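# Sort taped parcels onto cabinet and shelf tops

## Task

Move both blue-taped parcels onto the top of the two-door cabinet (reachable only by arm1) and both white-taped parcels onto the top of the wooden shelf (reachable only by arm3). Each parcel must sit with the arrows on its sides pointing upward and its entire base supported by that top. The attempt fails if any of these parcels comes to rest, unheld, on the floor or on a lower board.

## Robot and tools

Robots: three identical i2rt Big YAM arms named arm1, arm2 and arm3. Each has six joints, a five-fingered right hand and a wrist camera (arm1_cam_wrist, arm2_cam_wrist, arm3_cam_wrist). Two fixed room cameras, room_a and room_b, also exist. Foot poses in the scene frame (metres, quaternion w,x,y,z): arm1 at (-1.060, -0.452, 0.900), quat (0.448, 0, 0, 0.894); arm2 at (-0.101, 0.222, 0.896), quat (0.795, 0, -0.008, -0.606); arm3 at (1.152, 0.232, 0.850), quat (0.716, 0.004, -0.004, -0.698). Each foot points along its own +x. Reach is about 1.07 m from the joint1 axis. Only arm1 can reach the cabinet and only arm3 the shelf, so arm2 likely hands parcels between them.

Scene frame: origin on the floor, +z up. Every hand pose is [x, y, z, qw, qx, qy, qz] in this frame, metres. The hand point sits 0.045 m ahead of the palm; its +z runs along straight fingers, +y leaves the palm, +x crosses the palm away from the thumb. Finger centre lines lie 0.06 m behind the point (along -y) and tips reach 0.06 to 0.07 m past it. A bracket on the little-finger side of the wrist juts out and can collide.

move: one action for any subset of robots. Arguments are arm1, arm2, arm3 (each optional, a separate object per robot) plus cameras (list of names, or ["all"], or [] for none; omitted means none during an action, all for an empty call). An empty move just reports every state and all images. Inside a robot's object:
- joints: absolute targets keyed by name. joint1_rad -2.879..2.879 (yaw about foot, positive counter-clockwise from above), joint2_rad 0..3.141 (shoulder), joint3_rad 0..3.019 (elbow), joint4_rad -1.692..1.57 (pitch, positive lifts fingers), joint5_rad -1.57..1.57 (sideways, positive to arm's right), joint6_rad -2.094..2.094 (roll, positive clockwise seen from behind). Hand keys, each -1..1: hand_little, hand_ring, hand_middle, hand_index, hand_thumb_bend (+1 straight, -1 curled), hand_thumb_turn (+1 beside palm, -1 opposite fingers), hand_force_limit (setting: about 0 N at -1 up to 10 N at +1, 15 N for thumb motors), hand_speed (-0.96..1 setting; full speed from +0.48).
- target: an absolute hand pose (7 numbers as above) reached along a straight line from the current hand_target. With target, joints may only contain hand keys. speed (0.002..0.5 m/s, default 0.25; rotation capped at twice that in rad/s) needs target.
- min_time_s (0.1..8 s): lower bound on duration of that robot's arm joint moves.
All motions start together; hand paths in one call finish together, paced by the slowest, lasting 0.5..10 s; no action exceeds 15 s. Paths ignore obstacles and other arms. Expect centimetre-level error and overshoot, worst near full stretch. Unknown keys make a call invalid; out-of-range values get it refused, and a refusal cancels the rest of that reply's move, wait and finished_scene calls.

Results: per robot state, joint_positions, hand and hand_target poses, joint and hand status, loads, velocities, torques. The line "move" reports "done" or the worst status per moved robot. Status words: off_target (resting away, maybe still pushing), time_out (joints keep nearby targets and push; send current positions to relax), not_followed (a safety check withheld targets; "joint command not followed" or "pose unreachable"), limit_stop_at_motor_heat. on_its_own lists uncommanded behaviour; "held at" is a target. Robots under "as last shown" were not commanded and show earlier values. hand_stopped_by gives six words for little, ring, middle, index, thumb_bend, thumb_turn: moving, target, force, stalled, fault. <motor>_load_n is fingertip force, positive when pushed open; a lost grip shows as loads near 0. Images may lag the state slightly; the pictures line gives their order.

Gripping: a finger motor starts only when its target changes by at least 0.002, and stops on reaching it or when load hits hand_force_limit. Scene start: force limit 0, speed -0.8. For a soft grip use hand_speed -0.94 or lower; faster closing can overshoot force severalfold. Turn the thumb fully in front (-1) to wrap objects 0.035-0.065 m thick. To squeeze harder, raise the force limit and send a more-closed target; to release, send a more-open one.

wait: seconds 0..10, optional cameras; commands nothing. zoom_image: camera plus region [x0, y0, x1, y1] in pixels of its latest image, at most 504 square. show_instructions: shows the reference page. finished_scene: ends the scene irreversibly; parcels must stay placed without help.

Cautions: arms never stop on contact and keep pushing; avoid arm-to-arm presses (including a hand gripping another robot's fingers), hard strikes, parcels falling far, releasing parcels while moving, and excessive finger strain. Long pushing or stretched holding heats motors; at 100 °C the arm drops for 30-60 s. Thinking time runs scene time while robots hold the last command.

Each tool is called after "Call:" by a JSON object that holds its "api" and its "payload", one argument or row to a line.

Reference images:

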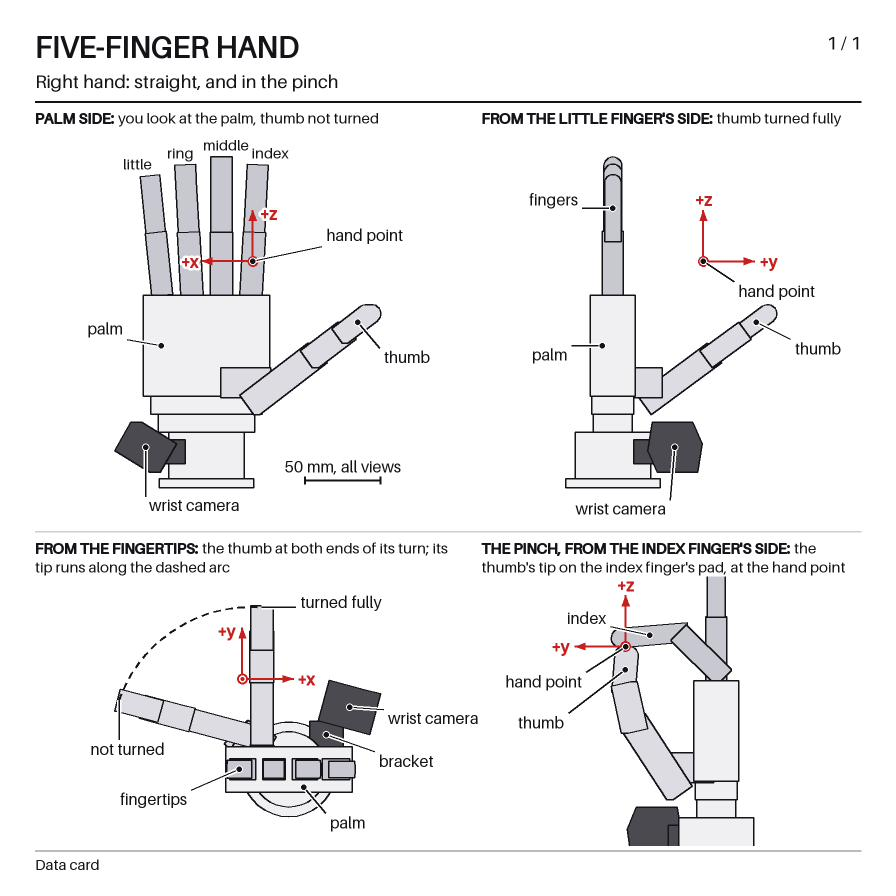

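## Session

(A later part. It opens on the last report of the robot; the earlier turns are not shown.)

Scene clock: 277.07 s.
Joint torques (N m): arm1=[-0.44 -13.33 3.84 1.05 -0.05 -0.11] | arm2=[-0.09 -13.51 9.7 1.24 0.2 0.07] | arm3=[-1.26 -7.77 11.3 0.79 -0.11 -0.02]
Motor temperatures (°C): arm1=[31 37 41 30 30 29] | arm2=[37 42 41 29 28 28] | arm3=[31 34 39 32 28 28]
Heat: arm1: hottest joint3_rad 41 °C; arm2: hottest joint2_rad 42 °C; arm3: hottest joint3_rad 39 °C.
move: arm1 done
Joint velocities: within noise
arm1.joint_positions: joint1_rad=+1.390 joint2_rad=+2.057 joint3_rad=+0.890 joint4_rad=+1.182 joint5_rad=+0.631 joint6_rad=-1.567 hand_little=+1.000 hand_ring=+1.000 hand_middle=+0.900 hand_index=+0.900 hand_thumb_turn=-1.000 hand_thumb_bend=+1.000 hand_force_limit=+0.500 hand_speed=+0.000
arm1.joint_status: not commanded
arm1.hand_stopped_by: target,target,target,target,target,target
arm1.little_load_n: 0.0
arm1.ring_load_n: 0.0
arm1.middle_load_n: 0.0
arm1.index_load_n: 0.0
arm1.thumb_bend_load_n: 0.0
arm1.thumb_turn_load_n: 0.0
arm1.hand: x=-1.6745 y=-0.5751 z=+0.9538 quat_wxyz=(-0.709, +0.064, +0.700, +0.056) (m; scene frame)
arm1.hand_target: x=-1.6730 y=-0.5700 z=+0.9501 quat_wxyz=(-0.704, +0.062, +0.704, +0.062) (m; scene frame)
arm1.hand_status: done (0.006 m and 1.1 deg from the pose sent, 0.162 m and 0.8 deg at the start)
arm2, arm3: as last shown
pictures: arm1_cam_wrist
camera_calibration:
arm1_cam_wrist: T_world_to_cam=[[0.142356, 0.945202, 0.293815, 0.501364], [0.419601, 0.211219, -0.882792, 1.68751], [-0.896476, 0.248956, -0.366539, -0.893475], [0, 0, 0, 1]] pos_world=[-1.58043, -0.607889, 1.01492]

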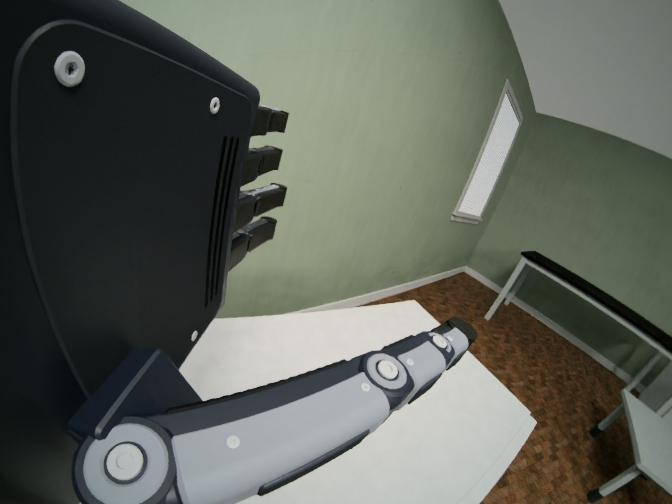

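Call:
{"api": "move", "payload": {
  "arm1": {"target": [-1.685, -0.577, 0.93, 0.1767, -0.4266, -0.8195, 0.3394], "speed": 0.25, "joints": {"hand_index": 0.6, "hand_middle": 0.6}},
  "cameras": ["arm1_cam_wrist"]
}}

Scene clock: 282.00 s.
Joint torques (N m): arm1=[-0.09 -12.4 11.22 0.59 -0.3 0.06] | arm2=[0.21 -13.63 9.65 1.26 0.2 0.05] | arm3=[-1.96 -8.06 11.21 0.87 -0.05 -0.02]
Motor temperatures (°C): arm1=[31 37 41 30 29 29] | arm2=[37 42 41 29 28 28] | arm3=[31 34 39 32 28 28]
Heat: arm1: hottest joint3_rad 41 °C; arm2: hottest joint2_rad 42 °C; arm3: hottest joint3_rad 39 °C.
move: arm1 off_target
Joint velocities: within noise
arm1.joint_positions: joint1_rad=+1.011 joint2_rad=+1.837 joint3_rad=+1.249 joint4_rad=-0.278 joint5_rad=-0.363 joint6_rad=-0.405 hand_little=+1.000 hand_ring=+1.000 hand_middle=+0.600 hand_index=+0.600 hand_thumb_turn=-1.000 hand_thumb_bend=+1.000 hand_force_limit=+0.500 hand_speed=+0.000
arm1.joint_status: all done
arm1.hand_stopped_by: target,target,target,target,target,target
arm1.little_load_n: 0.0
arm1.ring_load_n: 0.0
arm1.middle_load_n: 0.0
arm1.index_load_n: 0.0
arm1.thumb_bend_load_n: 0.0
arm1.thumb_turn_load_n: 0.0
arm1.hand: x=-1.6698 y=-0.5755 z=+0.9282 quat_wxyz=(-0.176, +0.423, +0.823, -0.336) (m; scene frame)
arm1.hand_target: x=-1.6845 y=-0.5768 z=+0.9301 quat_wxyz=(-0.177, +0.427, +0.819, -0.340) (m; scene frame)
arm1.hand_status: off_target (0.015 m and 0.7 deg from the pose sent, 0.026 m and 90.0 deg at the start)
arm2.joint_positions: joint1_rad=-0.296 joint2_rad=+1.417 joint3_rad=+1.204 joint4_rad=-0.392 joint5_rad=+0.359 joint6_rad=+0.356 hand_little=+1.000 hand_ring=+1.000 hand_middle=+0.700 hand_index=+0.700 hand_thumb_turn=-1.000 hand_thumb_bend=+1.000 hand_force_limit=+0.500 hand_speed=+0.000
arm2.joint_status: not commanded
arm2.hand_stopped_by: target,target,target,target,target,target
arm2.little_load_n: 0.0
arm2.ring_load_n: 0.0
arm2.middle_load_n: 0.0
arm2.index_load_n: 0.0
arm2.thumb_bend_load_n: 0.0
arm2.thumb_turn_load_n: 0.0
arm2.hand: x=-0.1422 y=-0.3783 z=+1.1428 quat_wxyz=(+0.075, -0.250, -0.838, +0.480) (m; scene frame)
arm2.hand_target: x=-0.1449 y=-0.3737 z=+1.1486 quat_wxyz=(+0.074, -0.257, -0.835, +0.481) (m; scene frame)
arm2.hand_status: not commanded
arm3: as last shown
pictures: arm1_cam_wrist
camera_calibration:
arm1_cam_wrist: T_world_to_cam=[[0.358544, 0.636639, -0.682743, 1.59849], [0.898438, -0.43393, 0.0671879, 1.20962], [-0.253488, -0.637492, -0.727563, 0.0000860364], [0, 0, 0, 1]] pos_world=[-1.65988, -0.492715, 1.01015]

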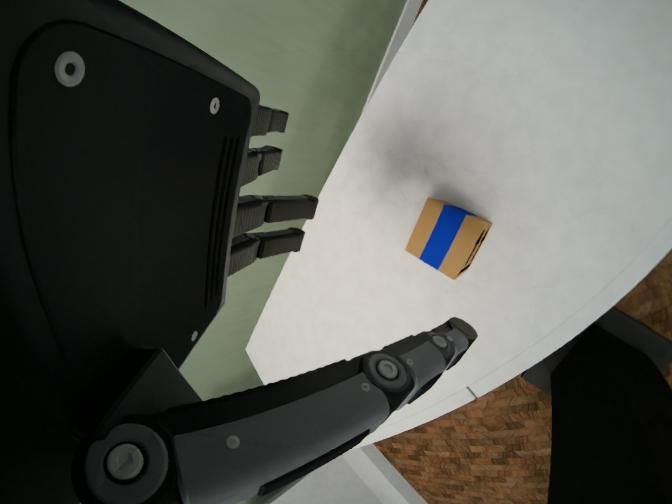

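Call:
{"api": "zoom_image", "payload": {
  "camera": "arm1_cam_wrist",
  "region": [380, 160, 540, 300]
}}

Scaled by 3.150 from the camera's 672x504 image, which has a finer 960x720 frame.

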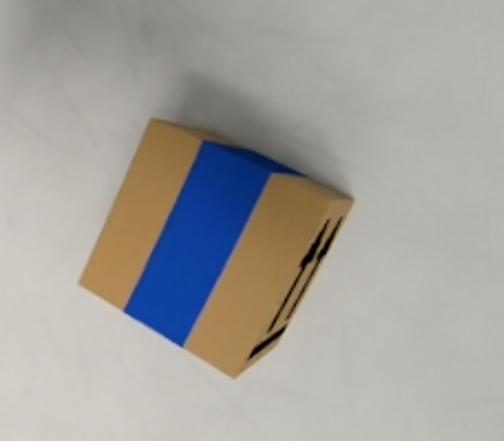

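Call:
{"api": "move", "payload": {
  "arm1": {"target": [-1.711, -0.567, 0.87, 0.1767, -0.4266, -0.8195, 0.3394], "speed": 0.12},
  "arm2": {"target": [-0.49, -0.29, 0.86, -0.1055, 0.2547, -0.8881, 0.3679], "speed": 0.25},
  "cameras": ["arm1_cam_wrist", "arm2_cam_wrist"]
}}

Scene clock: 294.17 s.
Joint torques (N m): arm1=[-0.5 -13.16 10.51 1.33 -0.31 -0.11] | arm2=[0.44 -19.55 12.38 0.25 -0.71 -0.15] | arm3=[-1.38 -7.88 11.19 1.03 -0.11 0]
Motor temperatures (°C): arm1=[31 37 43 30 29 29] | arm2=[37 42 41 29 28 28] | arm3=[31 34 41 32 28 28]
Heat: arm1: hottest joint3_rad 43 °C; arm2: hottest joint2_rad 42 °C; arm3: hottest joint3_rad 41 °C.
move: arm1 off_target; arm2 off_target
Joint velocities: within noise
arm1.joint_positions: joint1_rad=+0.996 joint2_rad=+1.977 joint3_rad=+1.297 joint4_rad=-0.207 joint5_rad=-0.376 joint6_rad=-0.405 hand_little=+1.000 hand_ring=+1.000 hand_middle=+0.600 hand_index=+0.600 hand_thumb_turn=-1.000 hand_thumb_bend=+1.000 hand_force_limit=+0.500 hand_speed=+0.000
arm1.joint_status: not commanded
arm1.hand_stopped_by: target,target,target,target,target,target
arm1.little_load_n: 0.0
arm1.ring_load_n: -0.5
arm1.middle_load_n: 0.0
arm1.index_load_n: 0.0
arm1.thumb_bend_load_n: 0.0
arm1.thumb_turn_load_n: 0.0
arm1.hand: x=-1.6917 y=-0.5703 z=+0.8718 quat_wxyz=(-0.167, +0.430, +0.822, -0.334) (m; scene frame)
arm1.hand_target: x=-1.7100 y=-0.5666 z=+0.8703 quat_wxyz=(-0.177, +0.427, +0.819, -0.339) (m; scene frame)
arm1.hand_status: off_target (0.020 m and 1.4 deg from the pose sent, 0.072 m and 0.7 deg at the start)
arm2.joint_positions: joint1_rad=-1.068 joint2_rad=+2.174 joint3_rad=+1.622 joint4_rad=-0.851 joint5_rad=-0.744 joint6_rad=-1.268 hand_little=+1.000 hand_ring=+1.000 hand_middle=+0.700 hand_index=+0.700 hand_thumb_turn=-1.000 hand_thumb_bend=+1.000 hand_force_limit=+0.500 hand_speed=+0.000
arm2.joint_status: not commanded
arm2.hand_stopped_by: target,target,target,target,target,target
arm2.little_load_n: 0.0
arm2.ring_load_n: 0.0
arm2.middle_load_n: 0.0
arm2.index_load_n: 0.0
arm2.thumb_bend_load_n: 0.0
arm2.thumb_turn_load_n: 0.0
arm2.hand: x=-0.4737 y=-0.2743 z=+0.8458 quat_wxyz=(-0.122, +0.244, -0.893, +0.357) (m; scene frame)
arm2.hand_target: x=-0.4893 y=-0.2893 z=+0.8606 quat_wxyz=(-0.105, +0.255, -0.888, +0.368) (m; scene frame)
arm2.hand_status: off_target (0.027 m and 2.7 deg from the pose sent, 0.457 m and 63.9 deg at the start)
arm3: as last shown
pictures: arm1_cam_wrist, arm2_cam_wrist
camera_calibration:
arm1_cam_wrist: T_world_to_cam=[[0.37747, 0.628398, -0.680171, 1.58959], [0.89389, -0.439071, 0.0904254, 1.20443], [-0.241821, -0.642131, -0.727455, -0.0262164], [0, 0, 0, 1]] pos_world=[-1.68299, -0.486901, 0.953212]
arm2_cam_wrist: T_world_to_cam=[[-0.563639, 0.49501, -0.661269, 0.424227], [0.400279, 0.863953, 0.305553, 0.159112], [0.722557, -0.0924706, -0.685099, 1.01224], [0, 0, 0, 1]] pos_world=[-0.55598, -0.253859, 0.925396]

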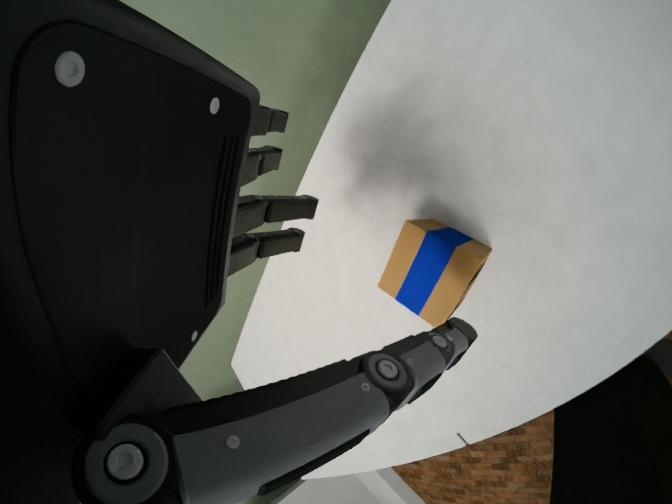

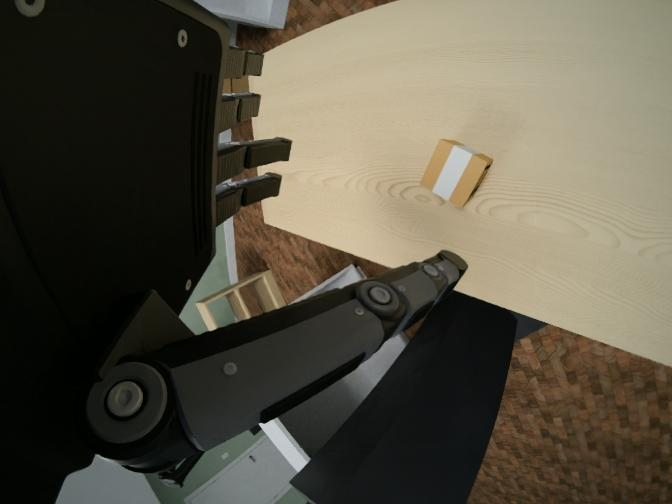

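Call:
{"api": "zoom_image", "payload": {
  "camera": "arm1_cam_wrist",
  "region": [360, 200, 510, 340]
}}

Call:
{"api": "zoom_image", "payload": {
  "camera": "arm2_cam_wrist",
  "region": [400, 120, 510, 220]
}}

Scaled by 3.360 from the camera's 672x504 image, which has a finer 960x720 frame.

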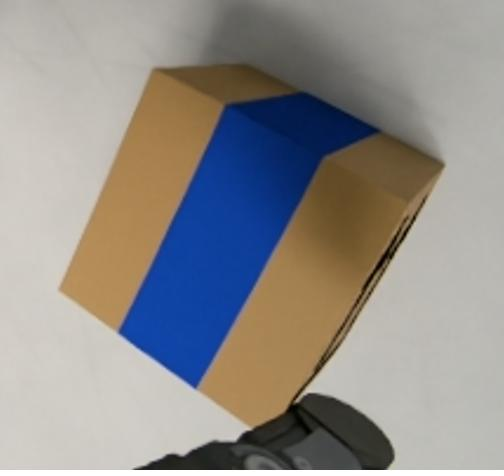

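Scaled by 4.582 from the camera's 672x504 image, which has a finer 960x720 frame.

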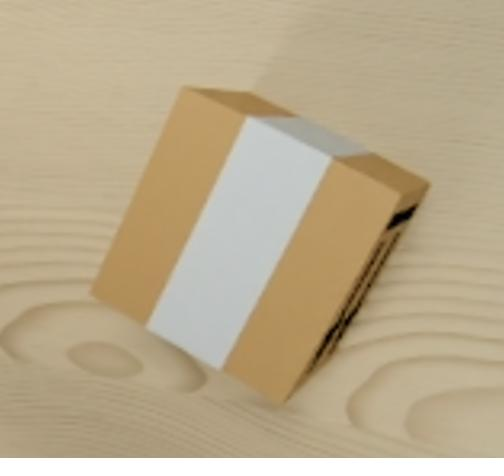

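Call:
{"api": "move", "payload": {
  "arm1": {"target": [-1.712, -0.568, 0.835, 0.1767, -0.4266, -0.8195, 0.3394], "speed": 0.08, "joints": {"hand_index": 0.35, "hand_middle": 0.35}},
  "arm2": {"target": [-0.499, -0.308, 0.79, -0.0974, 0.2352, -0.8935, 0.3701], "speed": 0.12, "joints": {"hand_index": 0.35, "hand_middle": 0.35}},
  "cameras": ["arm1_cam_wrist", "arm2_cam_wrist"]
}}

Scene clock: 300.50 s.
Joint torques (N m): arm1=[-0.32 -13.74 9.43 1.32 -0.28 -0.1] | arm2=[1.03 -21.01 11.6 1.07 -0.45 0.04] | arm3=[-1.55 -7.65 11.23 0.91 -0.09 0.02]
Motor temperatures (°C): arm1=[31 37 43 30 29 29] | arm2=[37 42 40 29 28 28] | arm3=[31 34 41 32 28 28]
Heat: arm1: hottest joint3_rad 43 °C; arm2: hottest joint2_rad 42 °C; arm3: hottest joint3_rad 41 °C.
move: arm1 off_target; arm2 off_target
Joint velocities: within noise
arm1.joint_positions: joint1_rad=+0.996 joint2_rad=+2.042 joint3_rad=+1.297 joint4_rad=-0.135 joint5_rad=-0.376 joint6_rad=-0.405 hand_little=+1.000 hand_ring=+1.000 hand_middle=+0.350 hand_index=+0.350 hand_thumb_turn=-1.000 hand_thumb_bend=+1.000 hand_force_limit=+0.500 hand_speed=+0.000
arm1.joint_status: all done
arm1.hand_stopped_by: target,target,target,target,target,target
arm1.little_load_n: 0.0
arm1.ring_load_n: 0.0
arm1.middle_load_n: 0.5
arm1.index_load_n: 0.0
arm1.thumb_bend_load_n: 0.0
arm1.thumb_turn_load_n: 0.0
arm1.hand: x=-1.6976 y=-0.5708 z=+0.8397 quat_wxyz=(-0.170, +0.429, +0.821, -0.336) (m; scene frame)
arm1.hand_target: x=-1.7114 y=-0.5678 z=+0.8352 quat_wxyz=(-0.177, +0.427, +0.819, -0.339) (m; scene frame)
arm1.hand_status: off_target (0.015 m and 1.0 deg from the pose sent, 0.042 m and 1.4 deg at the start)
arm2.joint_positions: joint1_rad=-1.068 joint2_rad=+2.305 joint3_rad=+1.649 joint4_rad=-0.724 joint5_rad=-0.739 joint6_rad=-1.221 hand_little=+1.000 hand_ring=+1.000 hand_middle=+0.350 hand_index=+0.350 hand_thumb_turn=-1.000 hand_thumb_bend=+1.000 hand_force_limit=+0.500 hand_speed=+0.000
arm2.joint_status: all done
arm2.hand_stopped_by: target,target,target,target,target,target
arm2.little_load_n: 0.0
arm2.ring_load_n: 0.0
arm2.middle_load_n: 0.0
arm2.index_load_n: 0.0
arm2.thumb_bend_load_n: 0.0
arm2.thumb_turn_load_n: 0.0
arm2.hand: x=-0.4824 y=-0.2854 z=+0.7759 quat_wxyz=(-0.120, +0.226, -0.898, +0.358) (m; scene frame)
arm2.hand_target: x=-0.4981 y=-0.3071 z=+0.7910 quat_wxyz=(-0.097, +0.235, -0.893, +0.370) (m; scene frame)
arm2.hand_status: off_target (0.031 m and 3.2 deg from the pose sent, 0.070 m and 3.3 deg at the start)
arm3: as last shown
pictures: arm1_cam_wrist, arm2_cam_wrist
camera_calibration:
arm1_cam_wrist: T_world_to_cam=[[0.372136, 0.627919, -0.683544, 1.56381], [0.894672, -0.438748, 0.0840357, 1.21922], [-0.247136, -0.642821, -0.725056, -0.0628274], [0, 0, 0, 1]] pos_world=[-1.68828, -0.487401, 0.920921]
arm2_cam_wrist: T_world_to_cam=[[-0.540597, 0.517968, -0.662921, 0.39763], [0.427758, 0.847762, 0.313565, 0.19593], [0.724415, -0.114057, -0.679863, 0.960243], [0, 0, 0, 1]] pos_world=[-0.564467, -0.262539, 0.854994]

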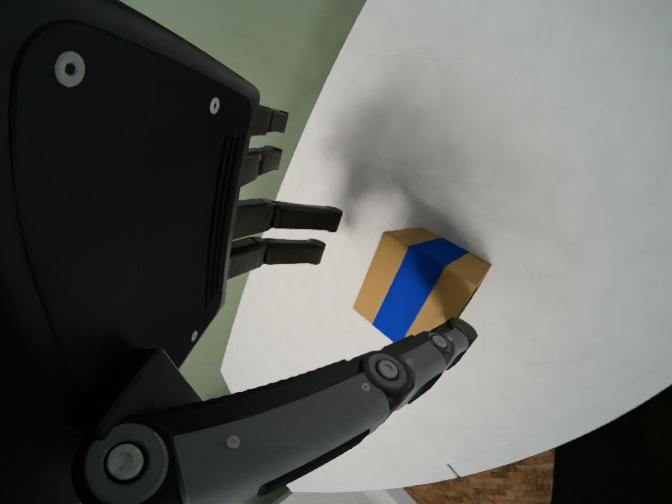

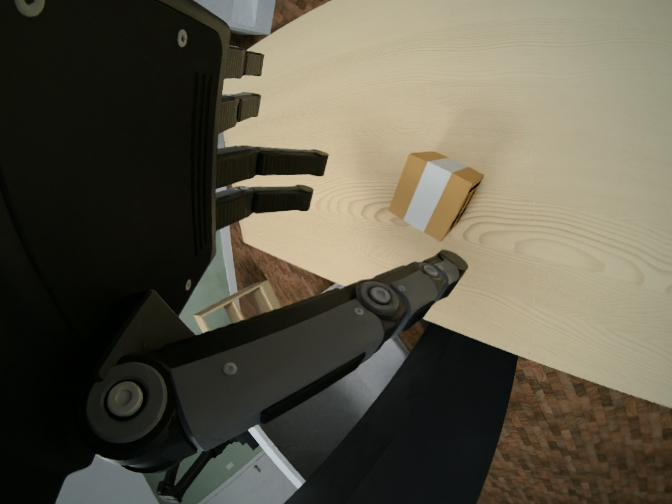

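Call:
{"api": "zoom_image", "payload": {
  "camera": "arm2_cam_wrist",
  "region": [370, 130, 500, 250]
}}

Call:
{"api": "move", "payload": {
  "arm1": {"target": [-1.708, -0.5615, 0.795, 0.1767, -0.4266, -0.8195, 0.3394], "speed": 0.06},
  "cameras": ["arm1_cam_wrist"]
}}

Scaled by 3.877 from the camera's 672x504 image, which has a finer 960x720 frame.

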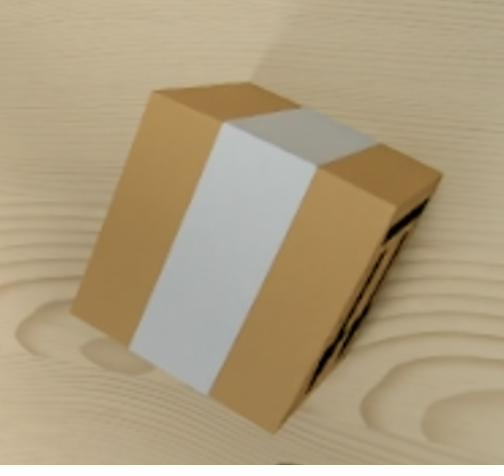

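Scene clock: 303.03 s.
Joint torques (N m): arm1=[-0.5 -11.87 7.23 1.36 -0.15 -0.16] | arm2=[1.08 -21.13 11.58 1.09 -0.47 0.04] | arm3=[-1.67 -7.71 11.3 0.92 -0.09 -0.02]
Motor temperatures (°C): arm1=[31 37 43 30 29 29] | arm2=[37 42 40 29 28 28] | arm3=[31 34 41 32 28 28]
Heat: arm1: hottest joint3_rad 43 °C; arm2: hottest joint2_rad 42 °C; arm3: hottest joint3_rad 41 °C.
move: arm1 off_target
Joint velocities: within noise
arm1.joint_positions: joint1_rad=+0.989 joint2_rad=+2.073 joint3_rad=+1.297 joint4_rad=-0.049 joint5_rad=-0.386 joint6_rad=-0.405 hand_little=+1.000 hand_ring=+1.000 hand_middle=+0.350 hand_index=+0.350 hand_thumb_turn=-1.000 hand_thumb_bend=+1.000 hand_force_limit=+0.500 hand_speed=+0.000
arm1.joint_status: not commanded
arm1.hand_stopped_by: target,target,target,target,target,target
arm1.little_load_n: 0.0
arm1.ring_load_n: 0.0
arm1.middle_load_n: 0.0
arm1.index_load_n: 0.0
arm1.thumb_bend_load_n: 0.0
arm1.thumb_turn_load_n: 0.5
arm1.hand: x=-1.7117 y=-0.5685 z=+0.8301 quat_wxyz=(-0.189, +0.421, +0.814, -0.352) (m; scene frame)
arm1.hand_target: x=-1.7060 y=-0.5613 z=+0.7963 quat_wxyz=(-0.177, +0.427, +0.819, -0.339) (m; scene frame)
arm1.hand_status: off_target (0.036 m and 2.2 deg from the pose sent, 0.047 m and 1.0 deg at the start)
arm2, arm3: as last shown
arm2.hand_target: x=-0.4980 y=-0.3071 z=+0.7910 quat_wxyz=(-0.097, +0.235, -0.893, +0.370) (m; scene frame)
pictures: arm1_cam_wrist
camera_calibration:
arm1_cam_wrist: T_world_to_cam=[[0.335791, 0.619979, -0.709134, 1.5156], [0.897507, -0.439079, 0.0411141, 1.274], [-0.285876, -0.650259, -0.703874, -0.159841], [0, 0, 0, 1]] pos_world=[-1.69804, -0.484191, 0.909875]

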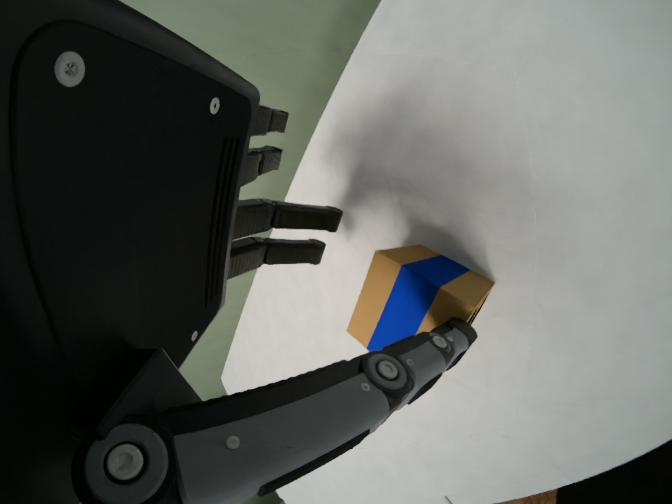

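Call:
{"api": "move", "payload": {
  "arm1": {"target": [-1.703, -0.558, 0.855, 0.1767, -0.4266, -0.8195, 0.3394], "speed": 0.06},
  "cameras": ["arm1_cam_wrist"]
}}

Call:
{"api": "zoom_image", "payload": {
  "camera": "arm1_cam_wrist",
  "region": [350, 200, 510, 360]
}}

Scene clock: 306.90 s.
Joint torques (N m): arm1=[-0.56 -16.21 7.6 0.58 -0.26 -0.15] | arm2=[1.49 -20.84 11.62 1.03 -0.45 0.07] | arm3=[-1.32 -8.23 11.19 0.81 -0.05 -0.01]
Motor temperatures (°C): arm1=[31 37 43 30 29 29] | arm2=[37 42 40 29 28 28] | arm3=[31 34 42 32 28 28]
Heat: arm1: hottest joint3_rad 43 °C; arm2: hottest joint2_rad 42 °C; arm3: hottest joint3_rad 42 °C.
move: arm1 done
Joint velocities: within noise
arm1.joint_positions: joint1_rad=+0.981 joint2_rad=+2.025 joint3_rad=+1.297 joint4_rad=-0.147 joint5_rad=-0.387 joint6_rad=-0.411 hand_little=+1.000 hand_ring=+1.000 hand_middle=+0.350 hand_index=+0.350 hand_thumb_turn=-1.000 hand_thumb_bend=+1.000 hand_force_limit=+0.500 hand_speed=+0.000
arm1.joint_status: not commanded
arm1.hand_stopped_by: target,target,target,target,target,target
arm1.little_load_n: 0.0
arm1.ring_load_n: 0.0
arm1.middle_load_n: 0.0
arm1.index_load_n: 0.0
arm1.thumb_bend_load_n: 0.0
arm1.thumb_turn_load_n: 0.0
arm1.hand: x=-1.6989 y=-0.5629 z=+0.8493 quat_wxyz=(-0.172, +0.429, +0.819, -0.339) (m; scene frame)
arm1.hand_target: x=-1.7029 y=-0.5580 z=+0.8550 quat_wxyz=(-0.177, +0.427, +0.819, -0.339) (m; scene frame)
arm1.hand_status: done (0.009 m and 0.7 deg from the pose sent, 0.028 m and 2.2 deg at the start)
arm2, arm3: as last shown
pictures: arm1_cam_wrist
camera_calibration:
arm1_cam_wrist: T_world_to_cam=[[0.370112, 0.62274, -0.689356, 1.5645], [0.893545, -0.441648, 0.0807712, 1.22229], [-0.254153, -0.645865, -0.719906, -0.0691077], [0, 0, 0, 1]] pos_world=[-1.68877, -0.479092, 0.930022]

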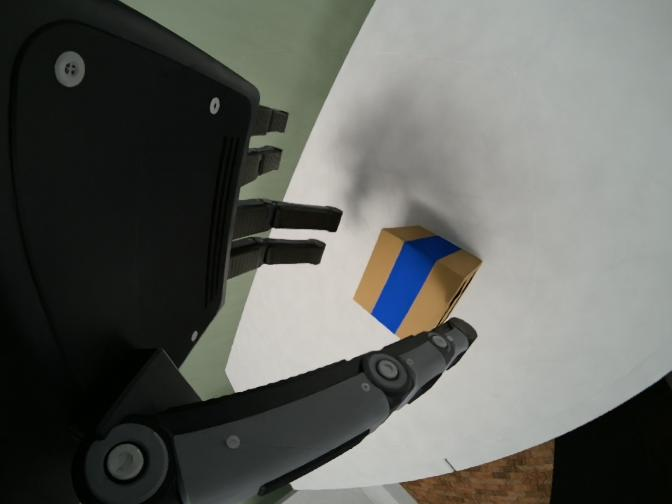

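Scaled by 3.150 from the camera's 672x504 image, which has a finer 960x720 frame.

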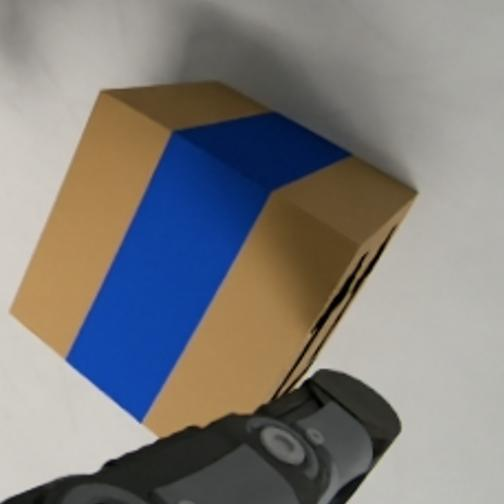

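Call:
{"api": "move", "payload": {
  "arm1": {"target": [-1.706, -0.557, 0.838, 0.1767, -0.4266, -0.8195, 0.3394], "speed": 0.05}
}}

Scene clock: 310.80 s.
Joint torques (N m): arm1=[-0.5 -13.8 7.88 1.36 -0.29 -0.17] | arm2=[1.08 -21.01 11.54 1.02 -0.48 0.05] | arm3=[-1.49 -8.06 11.15 0.94 -0.05 0.01]
Motor temperatures (°C): arm1=[31 37 43 30 29 29] | arm2=[37 42 41 29 28 28] | arm3=[31 34 42 32 28 28]
Heat: arm1: hottest joint3_rad 43 °C; arm2: hottest joint2_rad 42 °C; arm3: hottest joint3_rad 42 °C.
move: arm1 off_target
Joint velocities: within noise
arm1.joint_positions: joint1_rad=+0.980 joint2_rad=+2.025 joint3_rad=+1.297 joint4_rad=-0.137 joint5_rad=-0.387 joint6_rad=-0.412 hand_little=+1.000 hand_ring=+1.000 hand_middle=+0.350 hand_index=+0.350 hand_thumb_turn=-1.000 hand_thumb_bend=+1.000 hand_force_limit=+0.500 hand_speed=+0.000
arm1.joint_status: not commanded
arm1.hand_stopped_by: target,target,target,target,target,target
arm1.little_load_n: 0.0
arm1.ring_load_n: -0.5
arm1.middle_load_n: 0.0
arm1.index_load_n: 0.0
arm1.thumb_bend_load_n: 0.0
arm1.thumb_turn_load_n: 0.0
arm1.hand: x=-1.7013 y=-0.5622 z=+0.8503 quat_wxyz=(-0.176, +0.428, +0.818, -0.341) (m; scene frame)
arm1.hand_target: x=-1.7054 y=-0.5571 z=+0.8382 quat_wxyz=(-0.177, +0.427, +0.820, -0.339) (m; scene frame)
arm1.hand_status: off_target (0.014 m and 0.3 deg from the pose sent, 0.015 m and 0.7 deg at the start)
arm2: as last shown
arm3.joint_positions: joint1_rad=+1.123 joint2_rad=+1.160 joint3_rad=+0.631 joint4_rad=-0.322 joint5_rad=-0.101 joint6_rad=-0.104 hand_little=+1.000 hand_ring=+1.000 hand_middle=+1.000 hand_index=+1.000 hand_thumb_turn=-1.000 hand_thumb_bend=+1.000 hand_force_limit=+0.000 hand_speed=-0.500
arm3.joint_status: not commanded
arm3.hand_stopped_by: target,target,target,target,target,target
arm3.little_load_n: 0.0
arm3.ring_load_n: 0.0
arm3.middle_load_n: 0.0
arm3.index_load_n: -0.5
arm3.thumb_bend_load_n: 0.0
arm3.thumb_turn_load_n: 0.0
arm3.hand: x=+1.5244 y=+0.1116 z=+0.9257 quat_wxyz=(-0.221, +0.561, -0.746, +0.284) (m; scene frame)
arm3.hand_target: x=+1.5391 y=+0.1004 z=+0.9500 quat_wxyz=(-0.230, +0.556, -0.738, +0.306) (m; scene frame)
arm3.hand_status: not commanded
pictures: none

Call:
{"api": "move", "payload": {
  "arm1": {"target": [-1.703, -0.557, 0.822, 0.1767, -0.4266, -0.8195, 0.3394], "speed": 0.05}
}}

Scene clock: 312.53 s.
Joint torques (N m): arm1=[-0.5 -13.57 6.53 1.44 -0.3 -0.16] | arm2=[0.97 -20.89 11.6 1.01 -0.43 0.07] | arm3=[-1.49 -8.06 11.44 0.99 -0.09 0.04]
Motor temperatures (°C): arm1=[31 37 43 30 29 29] | arm2=[37 43 41 29 28 28] | arm3=[31 34 42 32 28 28]
Heat: arm1: hottest joint3_rad 43 °C; arm2: hottest joint2_rad 43 °C; arm3: hottest joint3_rad 42 °C.
move: arm1 off_target
Joint velocities: within noise
arm1.joint_positions: joint1_rad=+0.980 joint2_rad=+2.044 joint3_rad=+1.297 joint4_rad=-0.101 joint5_rad=-0.387 joint6_rad=-0.412 hand_little=+1.000 hand_ring=+1.000 hand_middle=+0.350 hand_index=+0.350 hand_thumb_turn=-1.000 hand_thumb_bend=+1.000 hand_force_limit=+0.500 hand_speed=+0.000
arm1.joint_status: not commanded
arm1.hand_stopped_by: target,target,target,target,target,target
arm1.little_load_n: 0.0
arm1.ring_load_n: 0.0
arm1.middle_load_n: 0.0
arm1.index_load_n: 0.0
arm1.thumb_bend_load_n: 0.0
arm1.thumb_turn_load_n: 0.0
arm1.hand: x=-1.7064 y=-0.5625 z=+0.8425 quat_wxyz=(-0.183, +0.425, +0.817, -0.346) (m; scene frame)
arm1.hand_target: x=-1.7023 y=-0.5571 z=+0.8225 quat_wxyz=(-0.177, +0.427, +0.819, -0.339) (m; scene frame)
arm1.hand_status: off_target (0.022 m and 1.1 deg from the pose sent, 0.029 m and 0.3 deg at the start)
arm2, arm3: as last shown
arm3.index_load_n: 0.0
pictures: none

Call:
{"api": "move", "payload": {
  "arm1": {"target": [-1.690, -0.555, 0.812, 0.1767, -0.4266, -0.8195, 0.3394], "speed": 0.05},
  "cameras": ["arm1_cam_wrist"]
}}

Scene clock: 314.57 s.
Joint torques (N m): arm1=[-0.67 -13.63 6.16 1.36 -0.3 -0.16] | arm2=[0.73 -21.3 11.6 1.02 -0.44 0.04] | arm3=[-1.49 -8.12 11.07 1.06 -0.09 -0.01]
Motor temperatures (°C): arm1=[31 37 43 30 29 29] | arm2=[37 43 41 29 28 28] | arm3=[31 34 42 32 28 28]
Heat: arm1: hottest joint3_rad 43 °C; arm2: hottest joint2_rad 43 °C; arm3: hottest joint3_rad 42 °C.
move: arm1 off_target
Joint velocities: within noise
arm1.joint_positions: joint1_rad=+0.978 joint2_rad=+2.044 joint3_rad=+1.252 joint4_rad=-0.059 joint5_rad=-0.389 joint6_rad=-0.414 hand_little=+1.000 hand_ring=+1.000 hand_middle=+0.350 hand_index=+0.350 hand_thumb_turn=-1.000 hand_thumb_bend=+1.000 hand_force_limit=+0.500 hand_speed=+0.000
arm1.joint_status: not commanded
arm1.hand_stopped_by: target,target,target,target,target,target
arm1.little_load_n: 0.0
arm1.ring_load_n: 0.0
arm1.middle_load_n: 0.0
arm1.index_load_n: 0.0
arm1.thumb_bend_load_n: 0.0
arm1.thumb_turn_load_n: 0.0
arm1.hand: x=-1.6941 y=-0.5607 z=+0.8300 quat_wxyz=(-0.182, +0.425, +0.817, -0.345) (m; scene frame)
arm1.hand_target: x=-1.6895 y=-0.5552 z=+0.8125 quat_wxyz=(-0.177, +0.427, +0.820, -0.340) (m; scene frame)
arm1.hand_status: off_target (0.019 m and 1.0 deg from the pose sent, 0.035 m and 1.1 deg at the start)
arm2, arm3: as last shown
pictures: arm1_cam_wrist
camera_calibration:
arm1_cam_wrist: T_world_to_cam=[[0.352142, 0.622722, -0.698723, 1.52535], [0.895392, -0.441516, 0.057767, 1.2429], [-0.272525, -0.645973, -0.713056, -0.117163], [0, 0, 0, 1]] pos_world=[-1.68195, -0.476792, 0.910455]

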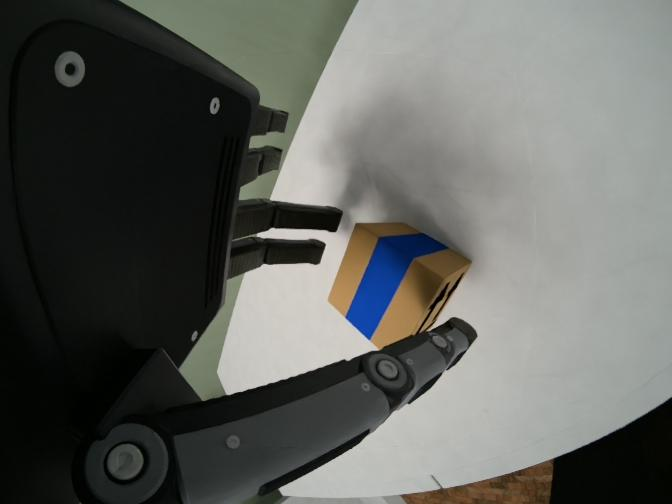

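Call:
{"api": "move", "payload": {
  "arm1": {"target": [-1.691, -0.555, 0.793, 0.1767, -0.4266, -0.8195, 0.3394], "speed": 0.05},
  "cameras": ["arm1_cam_wrist"]
}}

Scene clock: 316.27 s.
Joint torques (N m): arm1=[-0.44 -13.68 6.08 1.4 -0.3 -0.16] | arm2=[1.32 -20.48 11.58 1.01 -0.48 0.02] | arm3=[-1.44 -7.88 11.25 0.9 -0.15 -0.03]
Motor temperatures (°C): arm1=[31 37 42 30 29 29] | arm2=[37 43 41 29 28 28] | arm3=[31 34 42 32 28 28]
Heat: arm1: hottest joint3_rad 42 °C; arm2: hottest joint2_rad 43 °C; arm3: hottest joint3_rad 42 °C.
move: arm1 off_target
Joint velocities: within noise
arm1.joint_positions: joint1_rad=+0.978 joint2_rad=+2.081 joint3_rad=+1.252 joint4_rad=-0.022 joint5_rad=-0.389 joint6_rad=-0.414 hand_little=+1.000 hand_ring=+1.000 hand_middle=+0.350 hand_index=+0.350 hand_thumb_turn=-1.000 hand_thumb_bend=+1.000 hand_force_limit=+0.500 hand_speed=+0.000
arm1.joint_status: not commanded
arm1.hand_stopped_by: target,target,target,target,target,target
arm1.little_load_n: 0.0
arm1.ring_load_n: 0.0
arm1.middle_load_n: 0.0
arm1.index_load_n: 0.0
arm1.thumb_bend_load_n: 0.0
arm1.thumb_turn_load_n: 0.0
arm1.hand: x=-1.6950 y=-0.5608 z=+0.8114 quat_wxyz=(-0.182, +0.425, +0.817, -0.345) (m; scene frame)
arm1.hand_target: x=-1.6905 y=-0.5551 z=+0.7935 quat_wxyz=(-0.177, +0.427, +0.819, -0.339) (m; scene frame)
arm1.hand_status: off_target (0.020 m and 1.0 deg from the pose sent, 0.037 m and 1.0 deg at the start)
arm2, arm3: as last shown
pictures: arm1_cam_wrist
camera_calibration:
arm1_cam_wrist: T_world_to_cam=[[0.352142, 0.622722, -0.698723, 1.51273], [0.895392, -0.441516, 0.057767, 1.24474], [-0.272525, -0.645973, -0.713056, -0.130736], [0, 0, 0, 1]] pos_world=[-1.68285, -0.476892, 0.891855]

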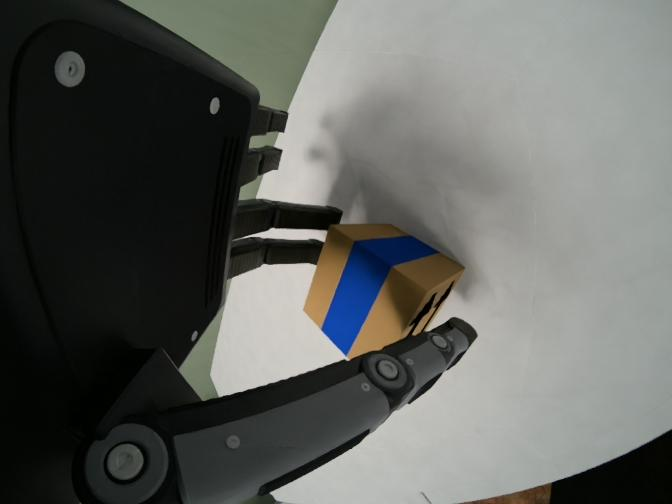

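Call:
{"api": "move", "payload": {
  "arm1": {"target": [-1.691, -0.556, 0.782, 0.1767, -0.4266, -0.8195, 0.3394], "speed": 0.05}
}}

Call:
{"api": "move", "payload": {
  "arm1": {"joints": {"hand_index": -0.45, "hand_middle": -0.45, "hand_speed": -0.88, "hand_force_limit": 0.5}},
  "cameras": ["arm1_cam_wrist"]
}}

Scene clock: 318.07 s.
Joint torques (N m): arm1=[-0.44 -13.63 6 1.43 -0.25 -0.14] | arm2=[0.73 -20.89 11.55 1.18 -0.43 0.06] | arm3=[-1.14 -7.82 11.19 0.99 -0.09 0.02]
Motor temperatures (°C): arm1=[31 37 42 30 29 29] | arm2=[37 43 41 29 28 28] | arm3=[31 34 42 32 28 28]
Heat: arm1: hottest joint3_rad 42 °C; arm2: hottest joint2_rad 43 °C; arm3: hottest joint3_rad 42 °C.
move: arm1 off_target
Joint velocities: within noise
arm1.joint_positions: joint1_rad=+0.978 joint2_rad=+2.101 joint3_rad=+1.252 joint4_rad=+0.000 joint5_rad=-0.389 joint6_rad=-0.414 hand_little=+1.000 hand_ring=+1.000 hand_middle=+0.350 hand_index=+0.350 hand_thumb_turn=-1.000 hand_thumb_bend=+1.000 hand_force_limit=+0.500 hand_speed=+0.000
arm1.joint_status: not commanded
arm1.hand_stopped_by: target,target,target,target,target,target
arm1.little_load_n: 0.0
arm1.ring_load_n: 0.0
arm1.middle_load_n: 0.0
arm1.index_load_n: 0.0
arm1.thumb_bend_load_n: 0.0
arm1.thumb_turn_load_n: 0.0
arm1.hand: x=-1.6956 y=-0.5608 z=+0.8016 quat_wxyz=(-0.183, +0.425, +0.817, -0.345) (m; scene frame)
arm1.hand_target: x=-1.6903 y=-0.5561 z=+0.7824 quat_wxyz=(-0.177, +0.427, +0.820, -0.339) (m; scene frame)
arm1.hand_status: off_target (0.021 m and 1.0 deg from the pose sent, 0.030 m and 0.9 deg at the start)
arm2, arm3: as last shown
pictures: none

Scene clock: 320.67 s.
Joint torques (N m): arm1=[-0.38 -13.68 5.98 1.37 -0.25 -0.14] | arm2=[1.14 -21.25 11.55 1.01 -0.43 0.05] | arm3=[-1.73 -7.24 11.23 0.95 -0.11 -0.01]
Motor temperatures (°C): arm1=[31 37 42 30 29 29] | arm2=[37 43 41 29 28 28] | arm3=[31 34 42 32 28 28]
Heat: arm1: hottest joint3_rad 42 °C; arm2: hottest joint2_rad 43 °C; arm3: hottest joint3_rad 42 °C.
move: arm1 off_target
Joint velocities: within noise
arm1.joint_positions: joint1_rad=+0.978 joint2_rad=+2.101 joint3_rad=+1.252 joint4_rad=+0.001 joint5_rad=-0.389 joint6_rad=-0.414 hand_little=+1.000 hand_ring=+1.000 hand_middle=-0.026 hand_index=-0.059 hand_thumb_turn=-1.000 hand_thumb_bend=+1.000 hand_force_limit=+0.500 hand_speed=-0.880
arm1.joint_status: hand_middle off_target (ended at -0.026, target -0.450); hand_index off_target (ended at -0.059, target -0.450); the others done
arm1.hand_stopped_by: target,target,force,force,target,target
arm1.little_load_n: -0.5
arm1.ring_load_n: 0.0
arm1.middle_load_n: 5.5
arm1.index_load_n: 10.0
arm1.thumb_bend_load_n: 1.5
arm1.thumb_turn_load_n: -2.5
arm1.hand: x=-1.6959 y=-0.5608 z=+0.8018 quat_wxyz=(-0.183, +0.425, +0.817, -0.346) (m; scene frame)
arm1.hand_target: x=-1.6904 y=-0.5561 z=+0.7824 quat_wxyz=(-0.177, +0.427, +0.820, -0.339) (m; scene frame)
arm1.hand_status: not commanded
arm2.joint_positions: joint1_rad=-1.068 joint2_rad=+2.305 joint3_rad=+1.649 joint4_rad=-0.724 joint5_rad=-0.739 joint6_rad=-1.221 hand_little=+1.000 hand_ring=+1.000 hand_middle=+0.350 hand_index=+0.350 hand_thumb_turn=-1.000 hand_thumb_bend=+1.000 hand_force_limit=+0.500 hand_speed=+0.000
arm2.joint_status: not commanded
arm2.hand_stopped_by: target,target,target,target,target,target
arm2.little_load_n: 0.0
arm2.ring_load_n: 0.0
arm2.middle_load_n: 0.0
arm2.index_load_n: 0.0
arm2.thumb_bend_load_n: 0.0
arm2.thumb_turn_load_n: 0.0
arm2.hand: x=-0.4824 y=-0.2854 z=+0.7759 quat_wxyz=(-0.120, +0.226, -0.898, +0.358) (m; scene frame)
arm2.hand_target: x=-0.4980 y=-0.3071 z=+0.7910 quat_wxyz=(-0.097, +0.235, -0.893, +0.370) (m; scene frame)
arm2.hand_status: not commanded
arm3: as last shown
arm3.ring_load_n: -0.5
pictures: arm1_cam_wrist
camera_calibration:
arm1_cam_wrist: T_world_to_cam=[[0.350317, 0.622615, -0.699734, 1.50394], [0.895527, -0.441538, 0.0554644, 1.24808], [-0.274426, -0.646061, -0.712247, -0.141771], [0, 0, 0, 1]] pos_world=[-1.68345, -0.476892, 0.882158]

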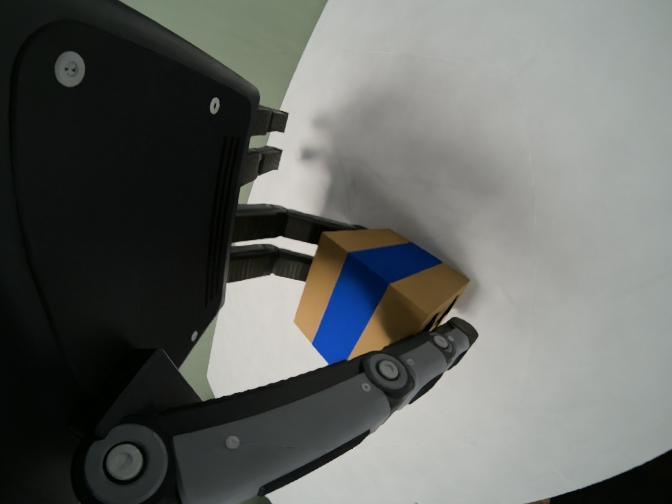

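Call:
{"api": "move", "payload": {
  "arm1": {"target": [-1.685, -0.556, 0.95, 0.1767, -0.4266, -0.8195, 0.3394], "speed": 0.12},
  "arm2": {"target": [-0.502, -0.310, 0.72, -0.0974, 0.2352, -0.8935, 0.3701], "speed": 0.08},
  "cameras": ["arm1_cam_wrist", "arm2_cam_wrist"]
}}

Scene clock: 325.77 s.
Joint torques (N m): arm1=[-0.5 -14.74 10.91 0.59 -0.23 -0.15] | arm2=[0.73 -21.01 10.93 1.16 -0.45 0.02] | arm3=[-1.08 -7.65 11.21 1.03 -0.09 -0.02]
Motor temperatures (°C): arm1=[31 38 42 30 29 29] | arm2=[37 43 41 29 28 28] | arm3=[31 34 43 32 28 28]
Heat: arm1: hottest joint3_rad 42 °C; arm2: hottest joint2_rad 43 °C; arm3: hottest joint3_rad 43 °C.
move: arm1 off_target; arm2 off_target
Joint velocities: within noise
arm1.joint_positions: joint1_rad=+0.978 joint2_rad=+1.841 joint3_rad=+1.272 joint4_rad=-0.339 joint5_rad=-0.389 joint6_rad=-0.414 hand_little=+1.000 hand_ring=+1.000 hand_middle=-0.026 hand_index=-0.059 hand_thumb_turn=-1.000 hand_thumb_bend=+1.000 hand_force_limit=+0.500 hand_speed=-0.880
arm1.joint_status: not commanded
arm1.hand_stopped_by: target,target,force,force,target,target
arm1.little_load_n: 0.0
arm1.ring_load_n: 0.0
arm1.middle_load_n: 6.0
arm1.index_load_n: 10.0
arm1.thumb_bend_load_n: 1.5
arm1.thumb_turn_load_n: -2.0
arm1.hand: x=-1.6675 y=-0.5594 z=+0.9305 quat_wxyz=(-0.159, +0.434, +0.822, -0.332) (m; scene frame)
arm1.hand_target: x=-1.6843 y=-0.5560 z=+0.9504 quat_wxyz=(-0.177, +0.427, +0.819, -0.339) (m; scene frame)
arm1.hand_status: off_target (0.026 m and 2.4 deg from the pose sent, 0.149 m and 1.1 deg at the start)
arm2.joint_positions: joint1_rad=-1.068 joint2_rad=+2.421 joint3_rad=+1.676 joint4_rad=-0.628 joint5_rad=-0.739 joint6_rad=-1.221 hand_little=+1.000 hand_ring=+1.000 hand_middle=+0.350 hand_index=+0.350 hand_thumb_turn=-1.000 hand_thumb_bend=+1.000 hand_force_limit=+0.500 hand_speed=+0.000
arm2.joint_status: not commanded
arm2.hand_stopped_by: target,target,target,target,target,target
arm2.little_load_n: 0.0
arm2.ring_load_n: 0.0
arm2.middle_load_n: 0.0
arm2.index_load_n: 0.0
arm2.thumb_bend_load_n: 0.0
arm2.thumb_turn_load_n: 0.0
arm2.hand: x=-0.4853 y=-0.2896 z=+0.7133 quat_wxyz=(-0.117, +0.227, -0.898, +0.359) (m; scene frame)
arm2.hand_target: x=-0.5011 y=-0.3092 z=+0.7210 quat_wxyz=(-0.097, +0.235, -0.893, +0.370) (m; scene frame)
arm2.hand_status: off_target (0.027 m and 2.8 deg from the pose sent, 0.064 m and 3.2 deg at the start)
arm3: as last shown
arm3.ring_load_n: 0.0
arm3.thumb_bend_load_n: 0.5
pictures: arm1_cam_wrist, arm2_cam_wrist
camera_calibration:
arm1_cam_wrist: T_world_to_cam=[[0.391338, 0.624572, -0.675844, 1.63053], [0.890739, -0.441572, 0.107697, 1.1596], [-0.231169, -0.644146, -0.729134, 0.0475707], [0, 0, 0, 1]] pos_world=[-1.66, -0.475694, 1.01179]
arm2_cam_wrist: T_world_to_cam=[[-0.543482, 0.515125, -0.662777, 0.354321], [0.429575, 0.84902, 0.307622, 0.225897], [0.721175, -0.117525, -0.682711, 0.918762], [0, 0, 0, 1]] pos_world=[-0.567061, -0.266333, 0.792594]

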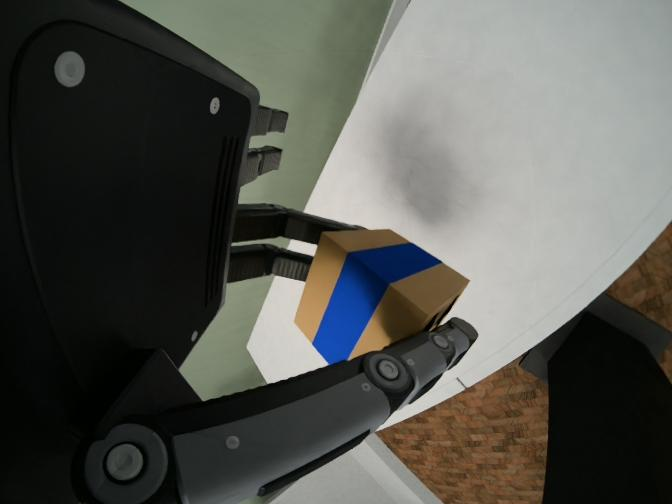

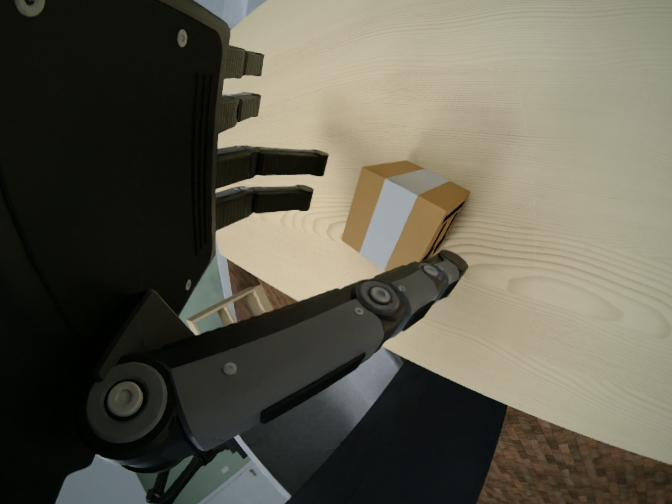

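Call:
{"api": "move", "payload": {
  "arm1": {"target": [-1.68, -0.575, 0.93, -0.7044, 0.0616, 0.7044, 0.0616], "speed": 0.25},
  "arm2": {"target": [-0.502, -0.308, 0.684, -0.0974, 0.2352, -0.8935, 0.3701], "speed": 0.03},
  "cameras": ["arm1_cam_wrist", "arm2_cam_wrist"]
}}

Scene clock: 330.70 s.
Joint torques (N m): arm1=[0.44 -11.93 4.6 1.88 0.1 -0.22] | arm2=[0.79 -20.66 10.48 1.09 -0.46 -0.02] | arm3=[-1.61 -7.82 11.21 0.91 -0.08 0.01]
Motor temperatures (°C): arm1=[31 38 42 30 29 29] | arm2=[37 43 41 29 28 28] | arm3=[31 34 43 32 28 28]
Heat: arm1: hottest joint3_rad 42 °C; arm2: hottest joint2_rad 43 °C; arm3: hottest joint3_rad 43 °C.
move: arm1 done; arm2 off_target
Joint velocities: within noise
arm1.joint_positions: joint1_rad=+1.380 joint2_rad=+2.101 joint3_rad=+0.913 joint4_rad=+1.186 joint5_rad=+0.630 joint6_rad=-1.556 hand_little=+1.000 hand_ring=+1.000 hand_middle=-0.026 hand_index=-0.059 hand_thumb_turn=-1.000 hand_thumb_bend=+1.000 hand_force_limit=+0.500 hand_speed=-0.880
arm1.joint_status: not commanded
arm1.hand_stopped_by: target,target,force,force,target,target
arm1.little_load_n: 0.0
arm1.ring_load_n: 0.0
arm1.middle_load_n: 5.5
arm1.index_load_n: 10.0
arm1.thumb_bend_load_n: 1.5
arm1.thumb_turn_load_n: -2.0
arm1.hand: x=-1.6804 y=-0.5717 z=+0.9357 quat_wxyz=(-0.704, +0.069, +0.704, +0.058) (m; scene frame)
arm1.hand_target: x=-1.6799 y=-0.5748 z=+0.9300 quat_wxyz=(-0.704, +0.062, +0.705, +0.062) (m; scene frame)
arm1.hand_status: done (0.007 m and 0.9 deg from the pose sent, 0.020 m and 91.5 deg at the start)
arm2.joint_positions: joint1_rad=-1.068 joint2_rad=+2.480 joint3_rad=+1.692 joint4_rad=-0.580 joint5_rad=-0.739 joint6_rad=-1.221 hand_little=+1.000 hand_ring=+1.000 hand_middle=+0.350 hand_index=+0.350 hand_thumb_turn=-1.000 hand_thumb_bend=+1.000 hand_force_limit=+0.500 hand_speed=+0.000
arm2.joint_status: not commanded
arm2.hand_stopped_by: target,target,target,target,target,target
arm2.little_load_n: 0.0
arm2.ring_load_n: 0.0
arm2.middle_load_n: 0.0
arm2.index_load_n: 0.0
arm2.thumb_bend_load_n: 0.0
arm2.thumb_turn_load_n: 0.0
arm2.hand: x=-0.4858 y=-0.2907 z=+0.6818 quat_wxyz=(-0.115, +0.228, -0.897, +0.360) (m; scene frame)
arm2.hand_target: x=-0.5013 y=-0.3073 z=+0.6849 quat_wxyz=(-0.097, +0.235, -0.893, +0.370) (m; scene frame)
arm2.hand_status: off_target (0.024 m and 2.5 deg from the pose sent, 0.038 m and 2.8 deg at the start)
arm3: as last shown
arm3.thumb_bend_load_n: 0.0
pictures: arm1_cam_wrist, arm2_cam_wrist
camera_calibration:
arm1_cam_wrist: T_world_to_cam=[[0.14687, 0.945046, 0.29209, 0.513477], [0.433497, 0.203929, -0.877777, 1.68788], [-0.889106, 0.25554, -0.379724, -0.877687], [0, 0, 0, 1]] pos_world=[-1.58746, -0.605184, 0.998324]
arm2_cam_wrist: T_world_to_cam=[[-0.545987, 0.51274, -0.662568, 0.331729], [0.430835, 0.8501, 0.302838, 0.2409], [0.718526, -0.120112, -0.68505, 0.897096], [0, 0, 0, 1]] pos_world=[-0.567256, -0.267128, 0.761395]

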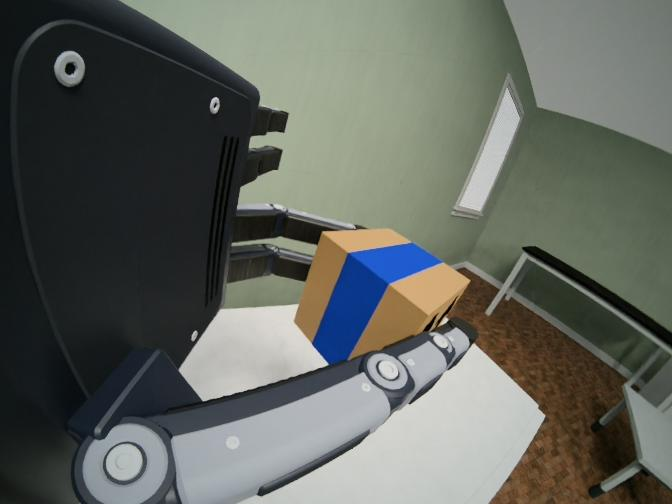

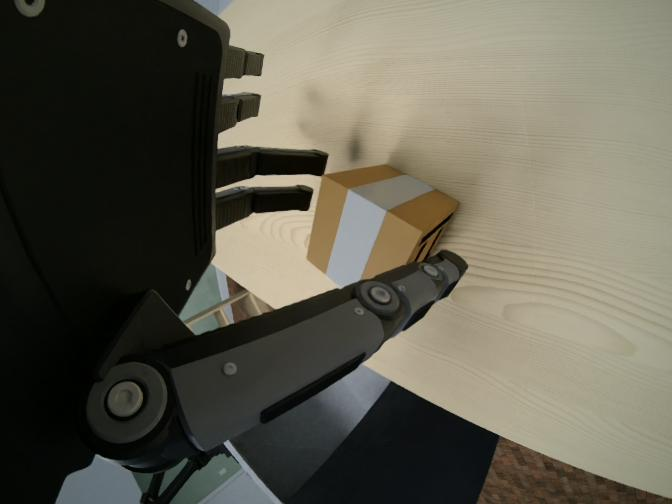

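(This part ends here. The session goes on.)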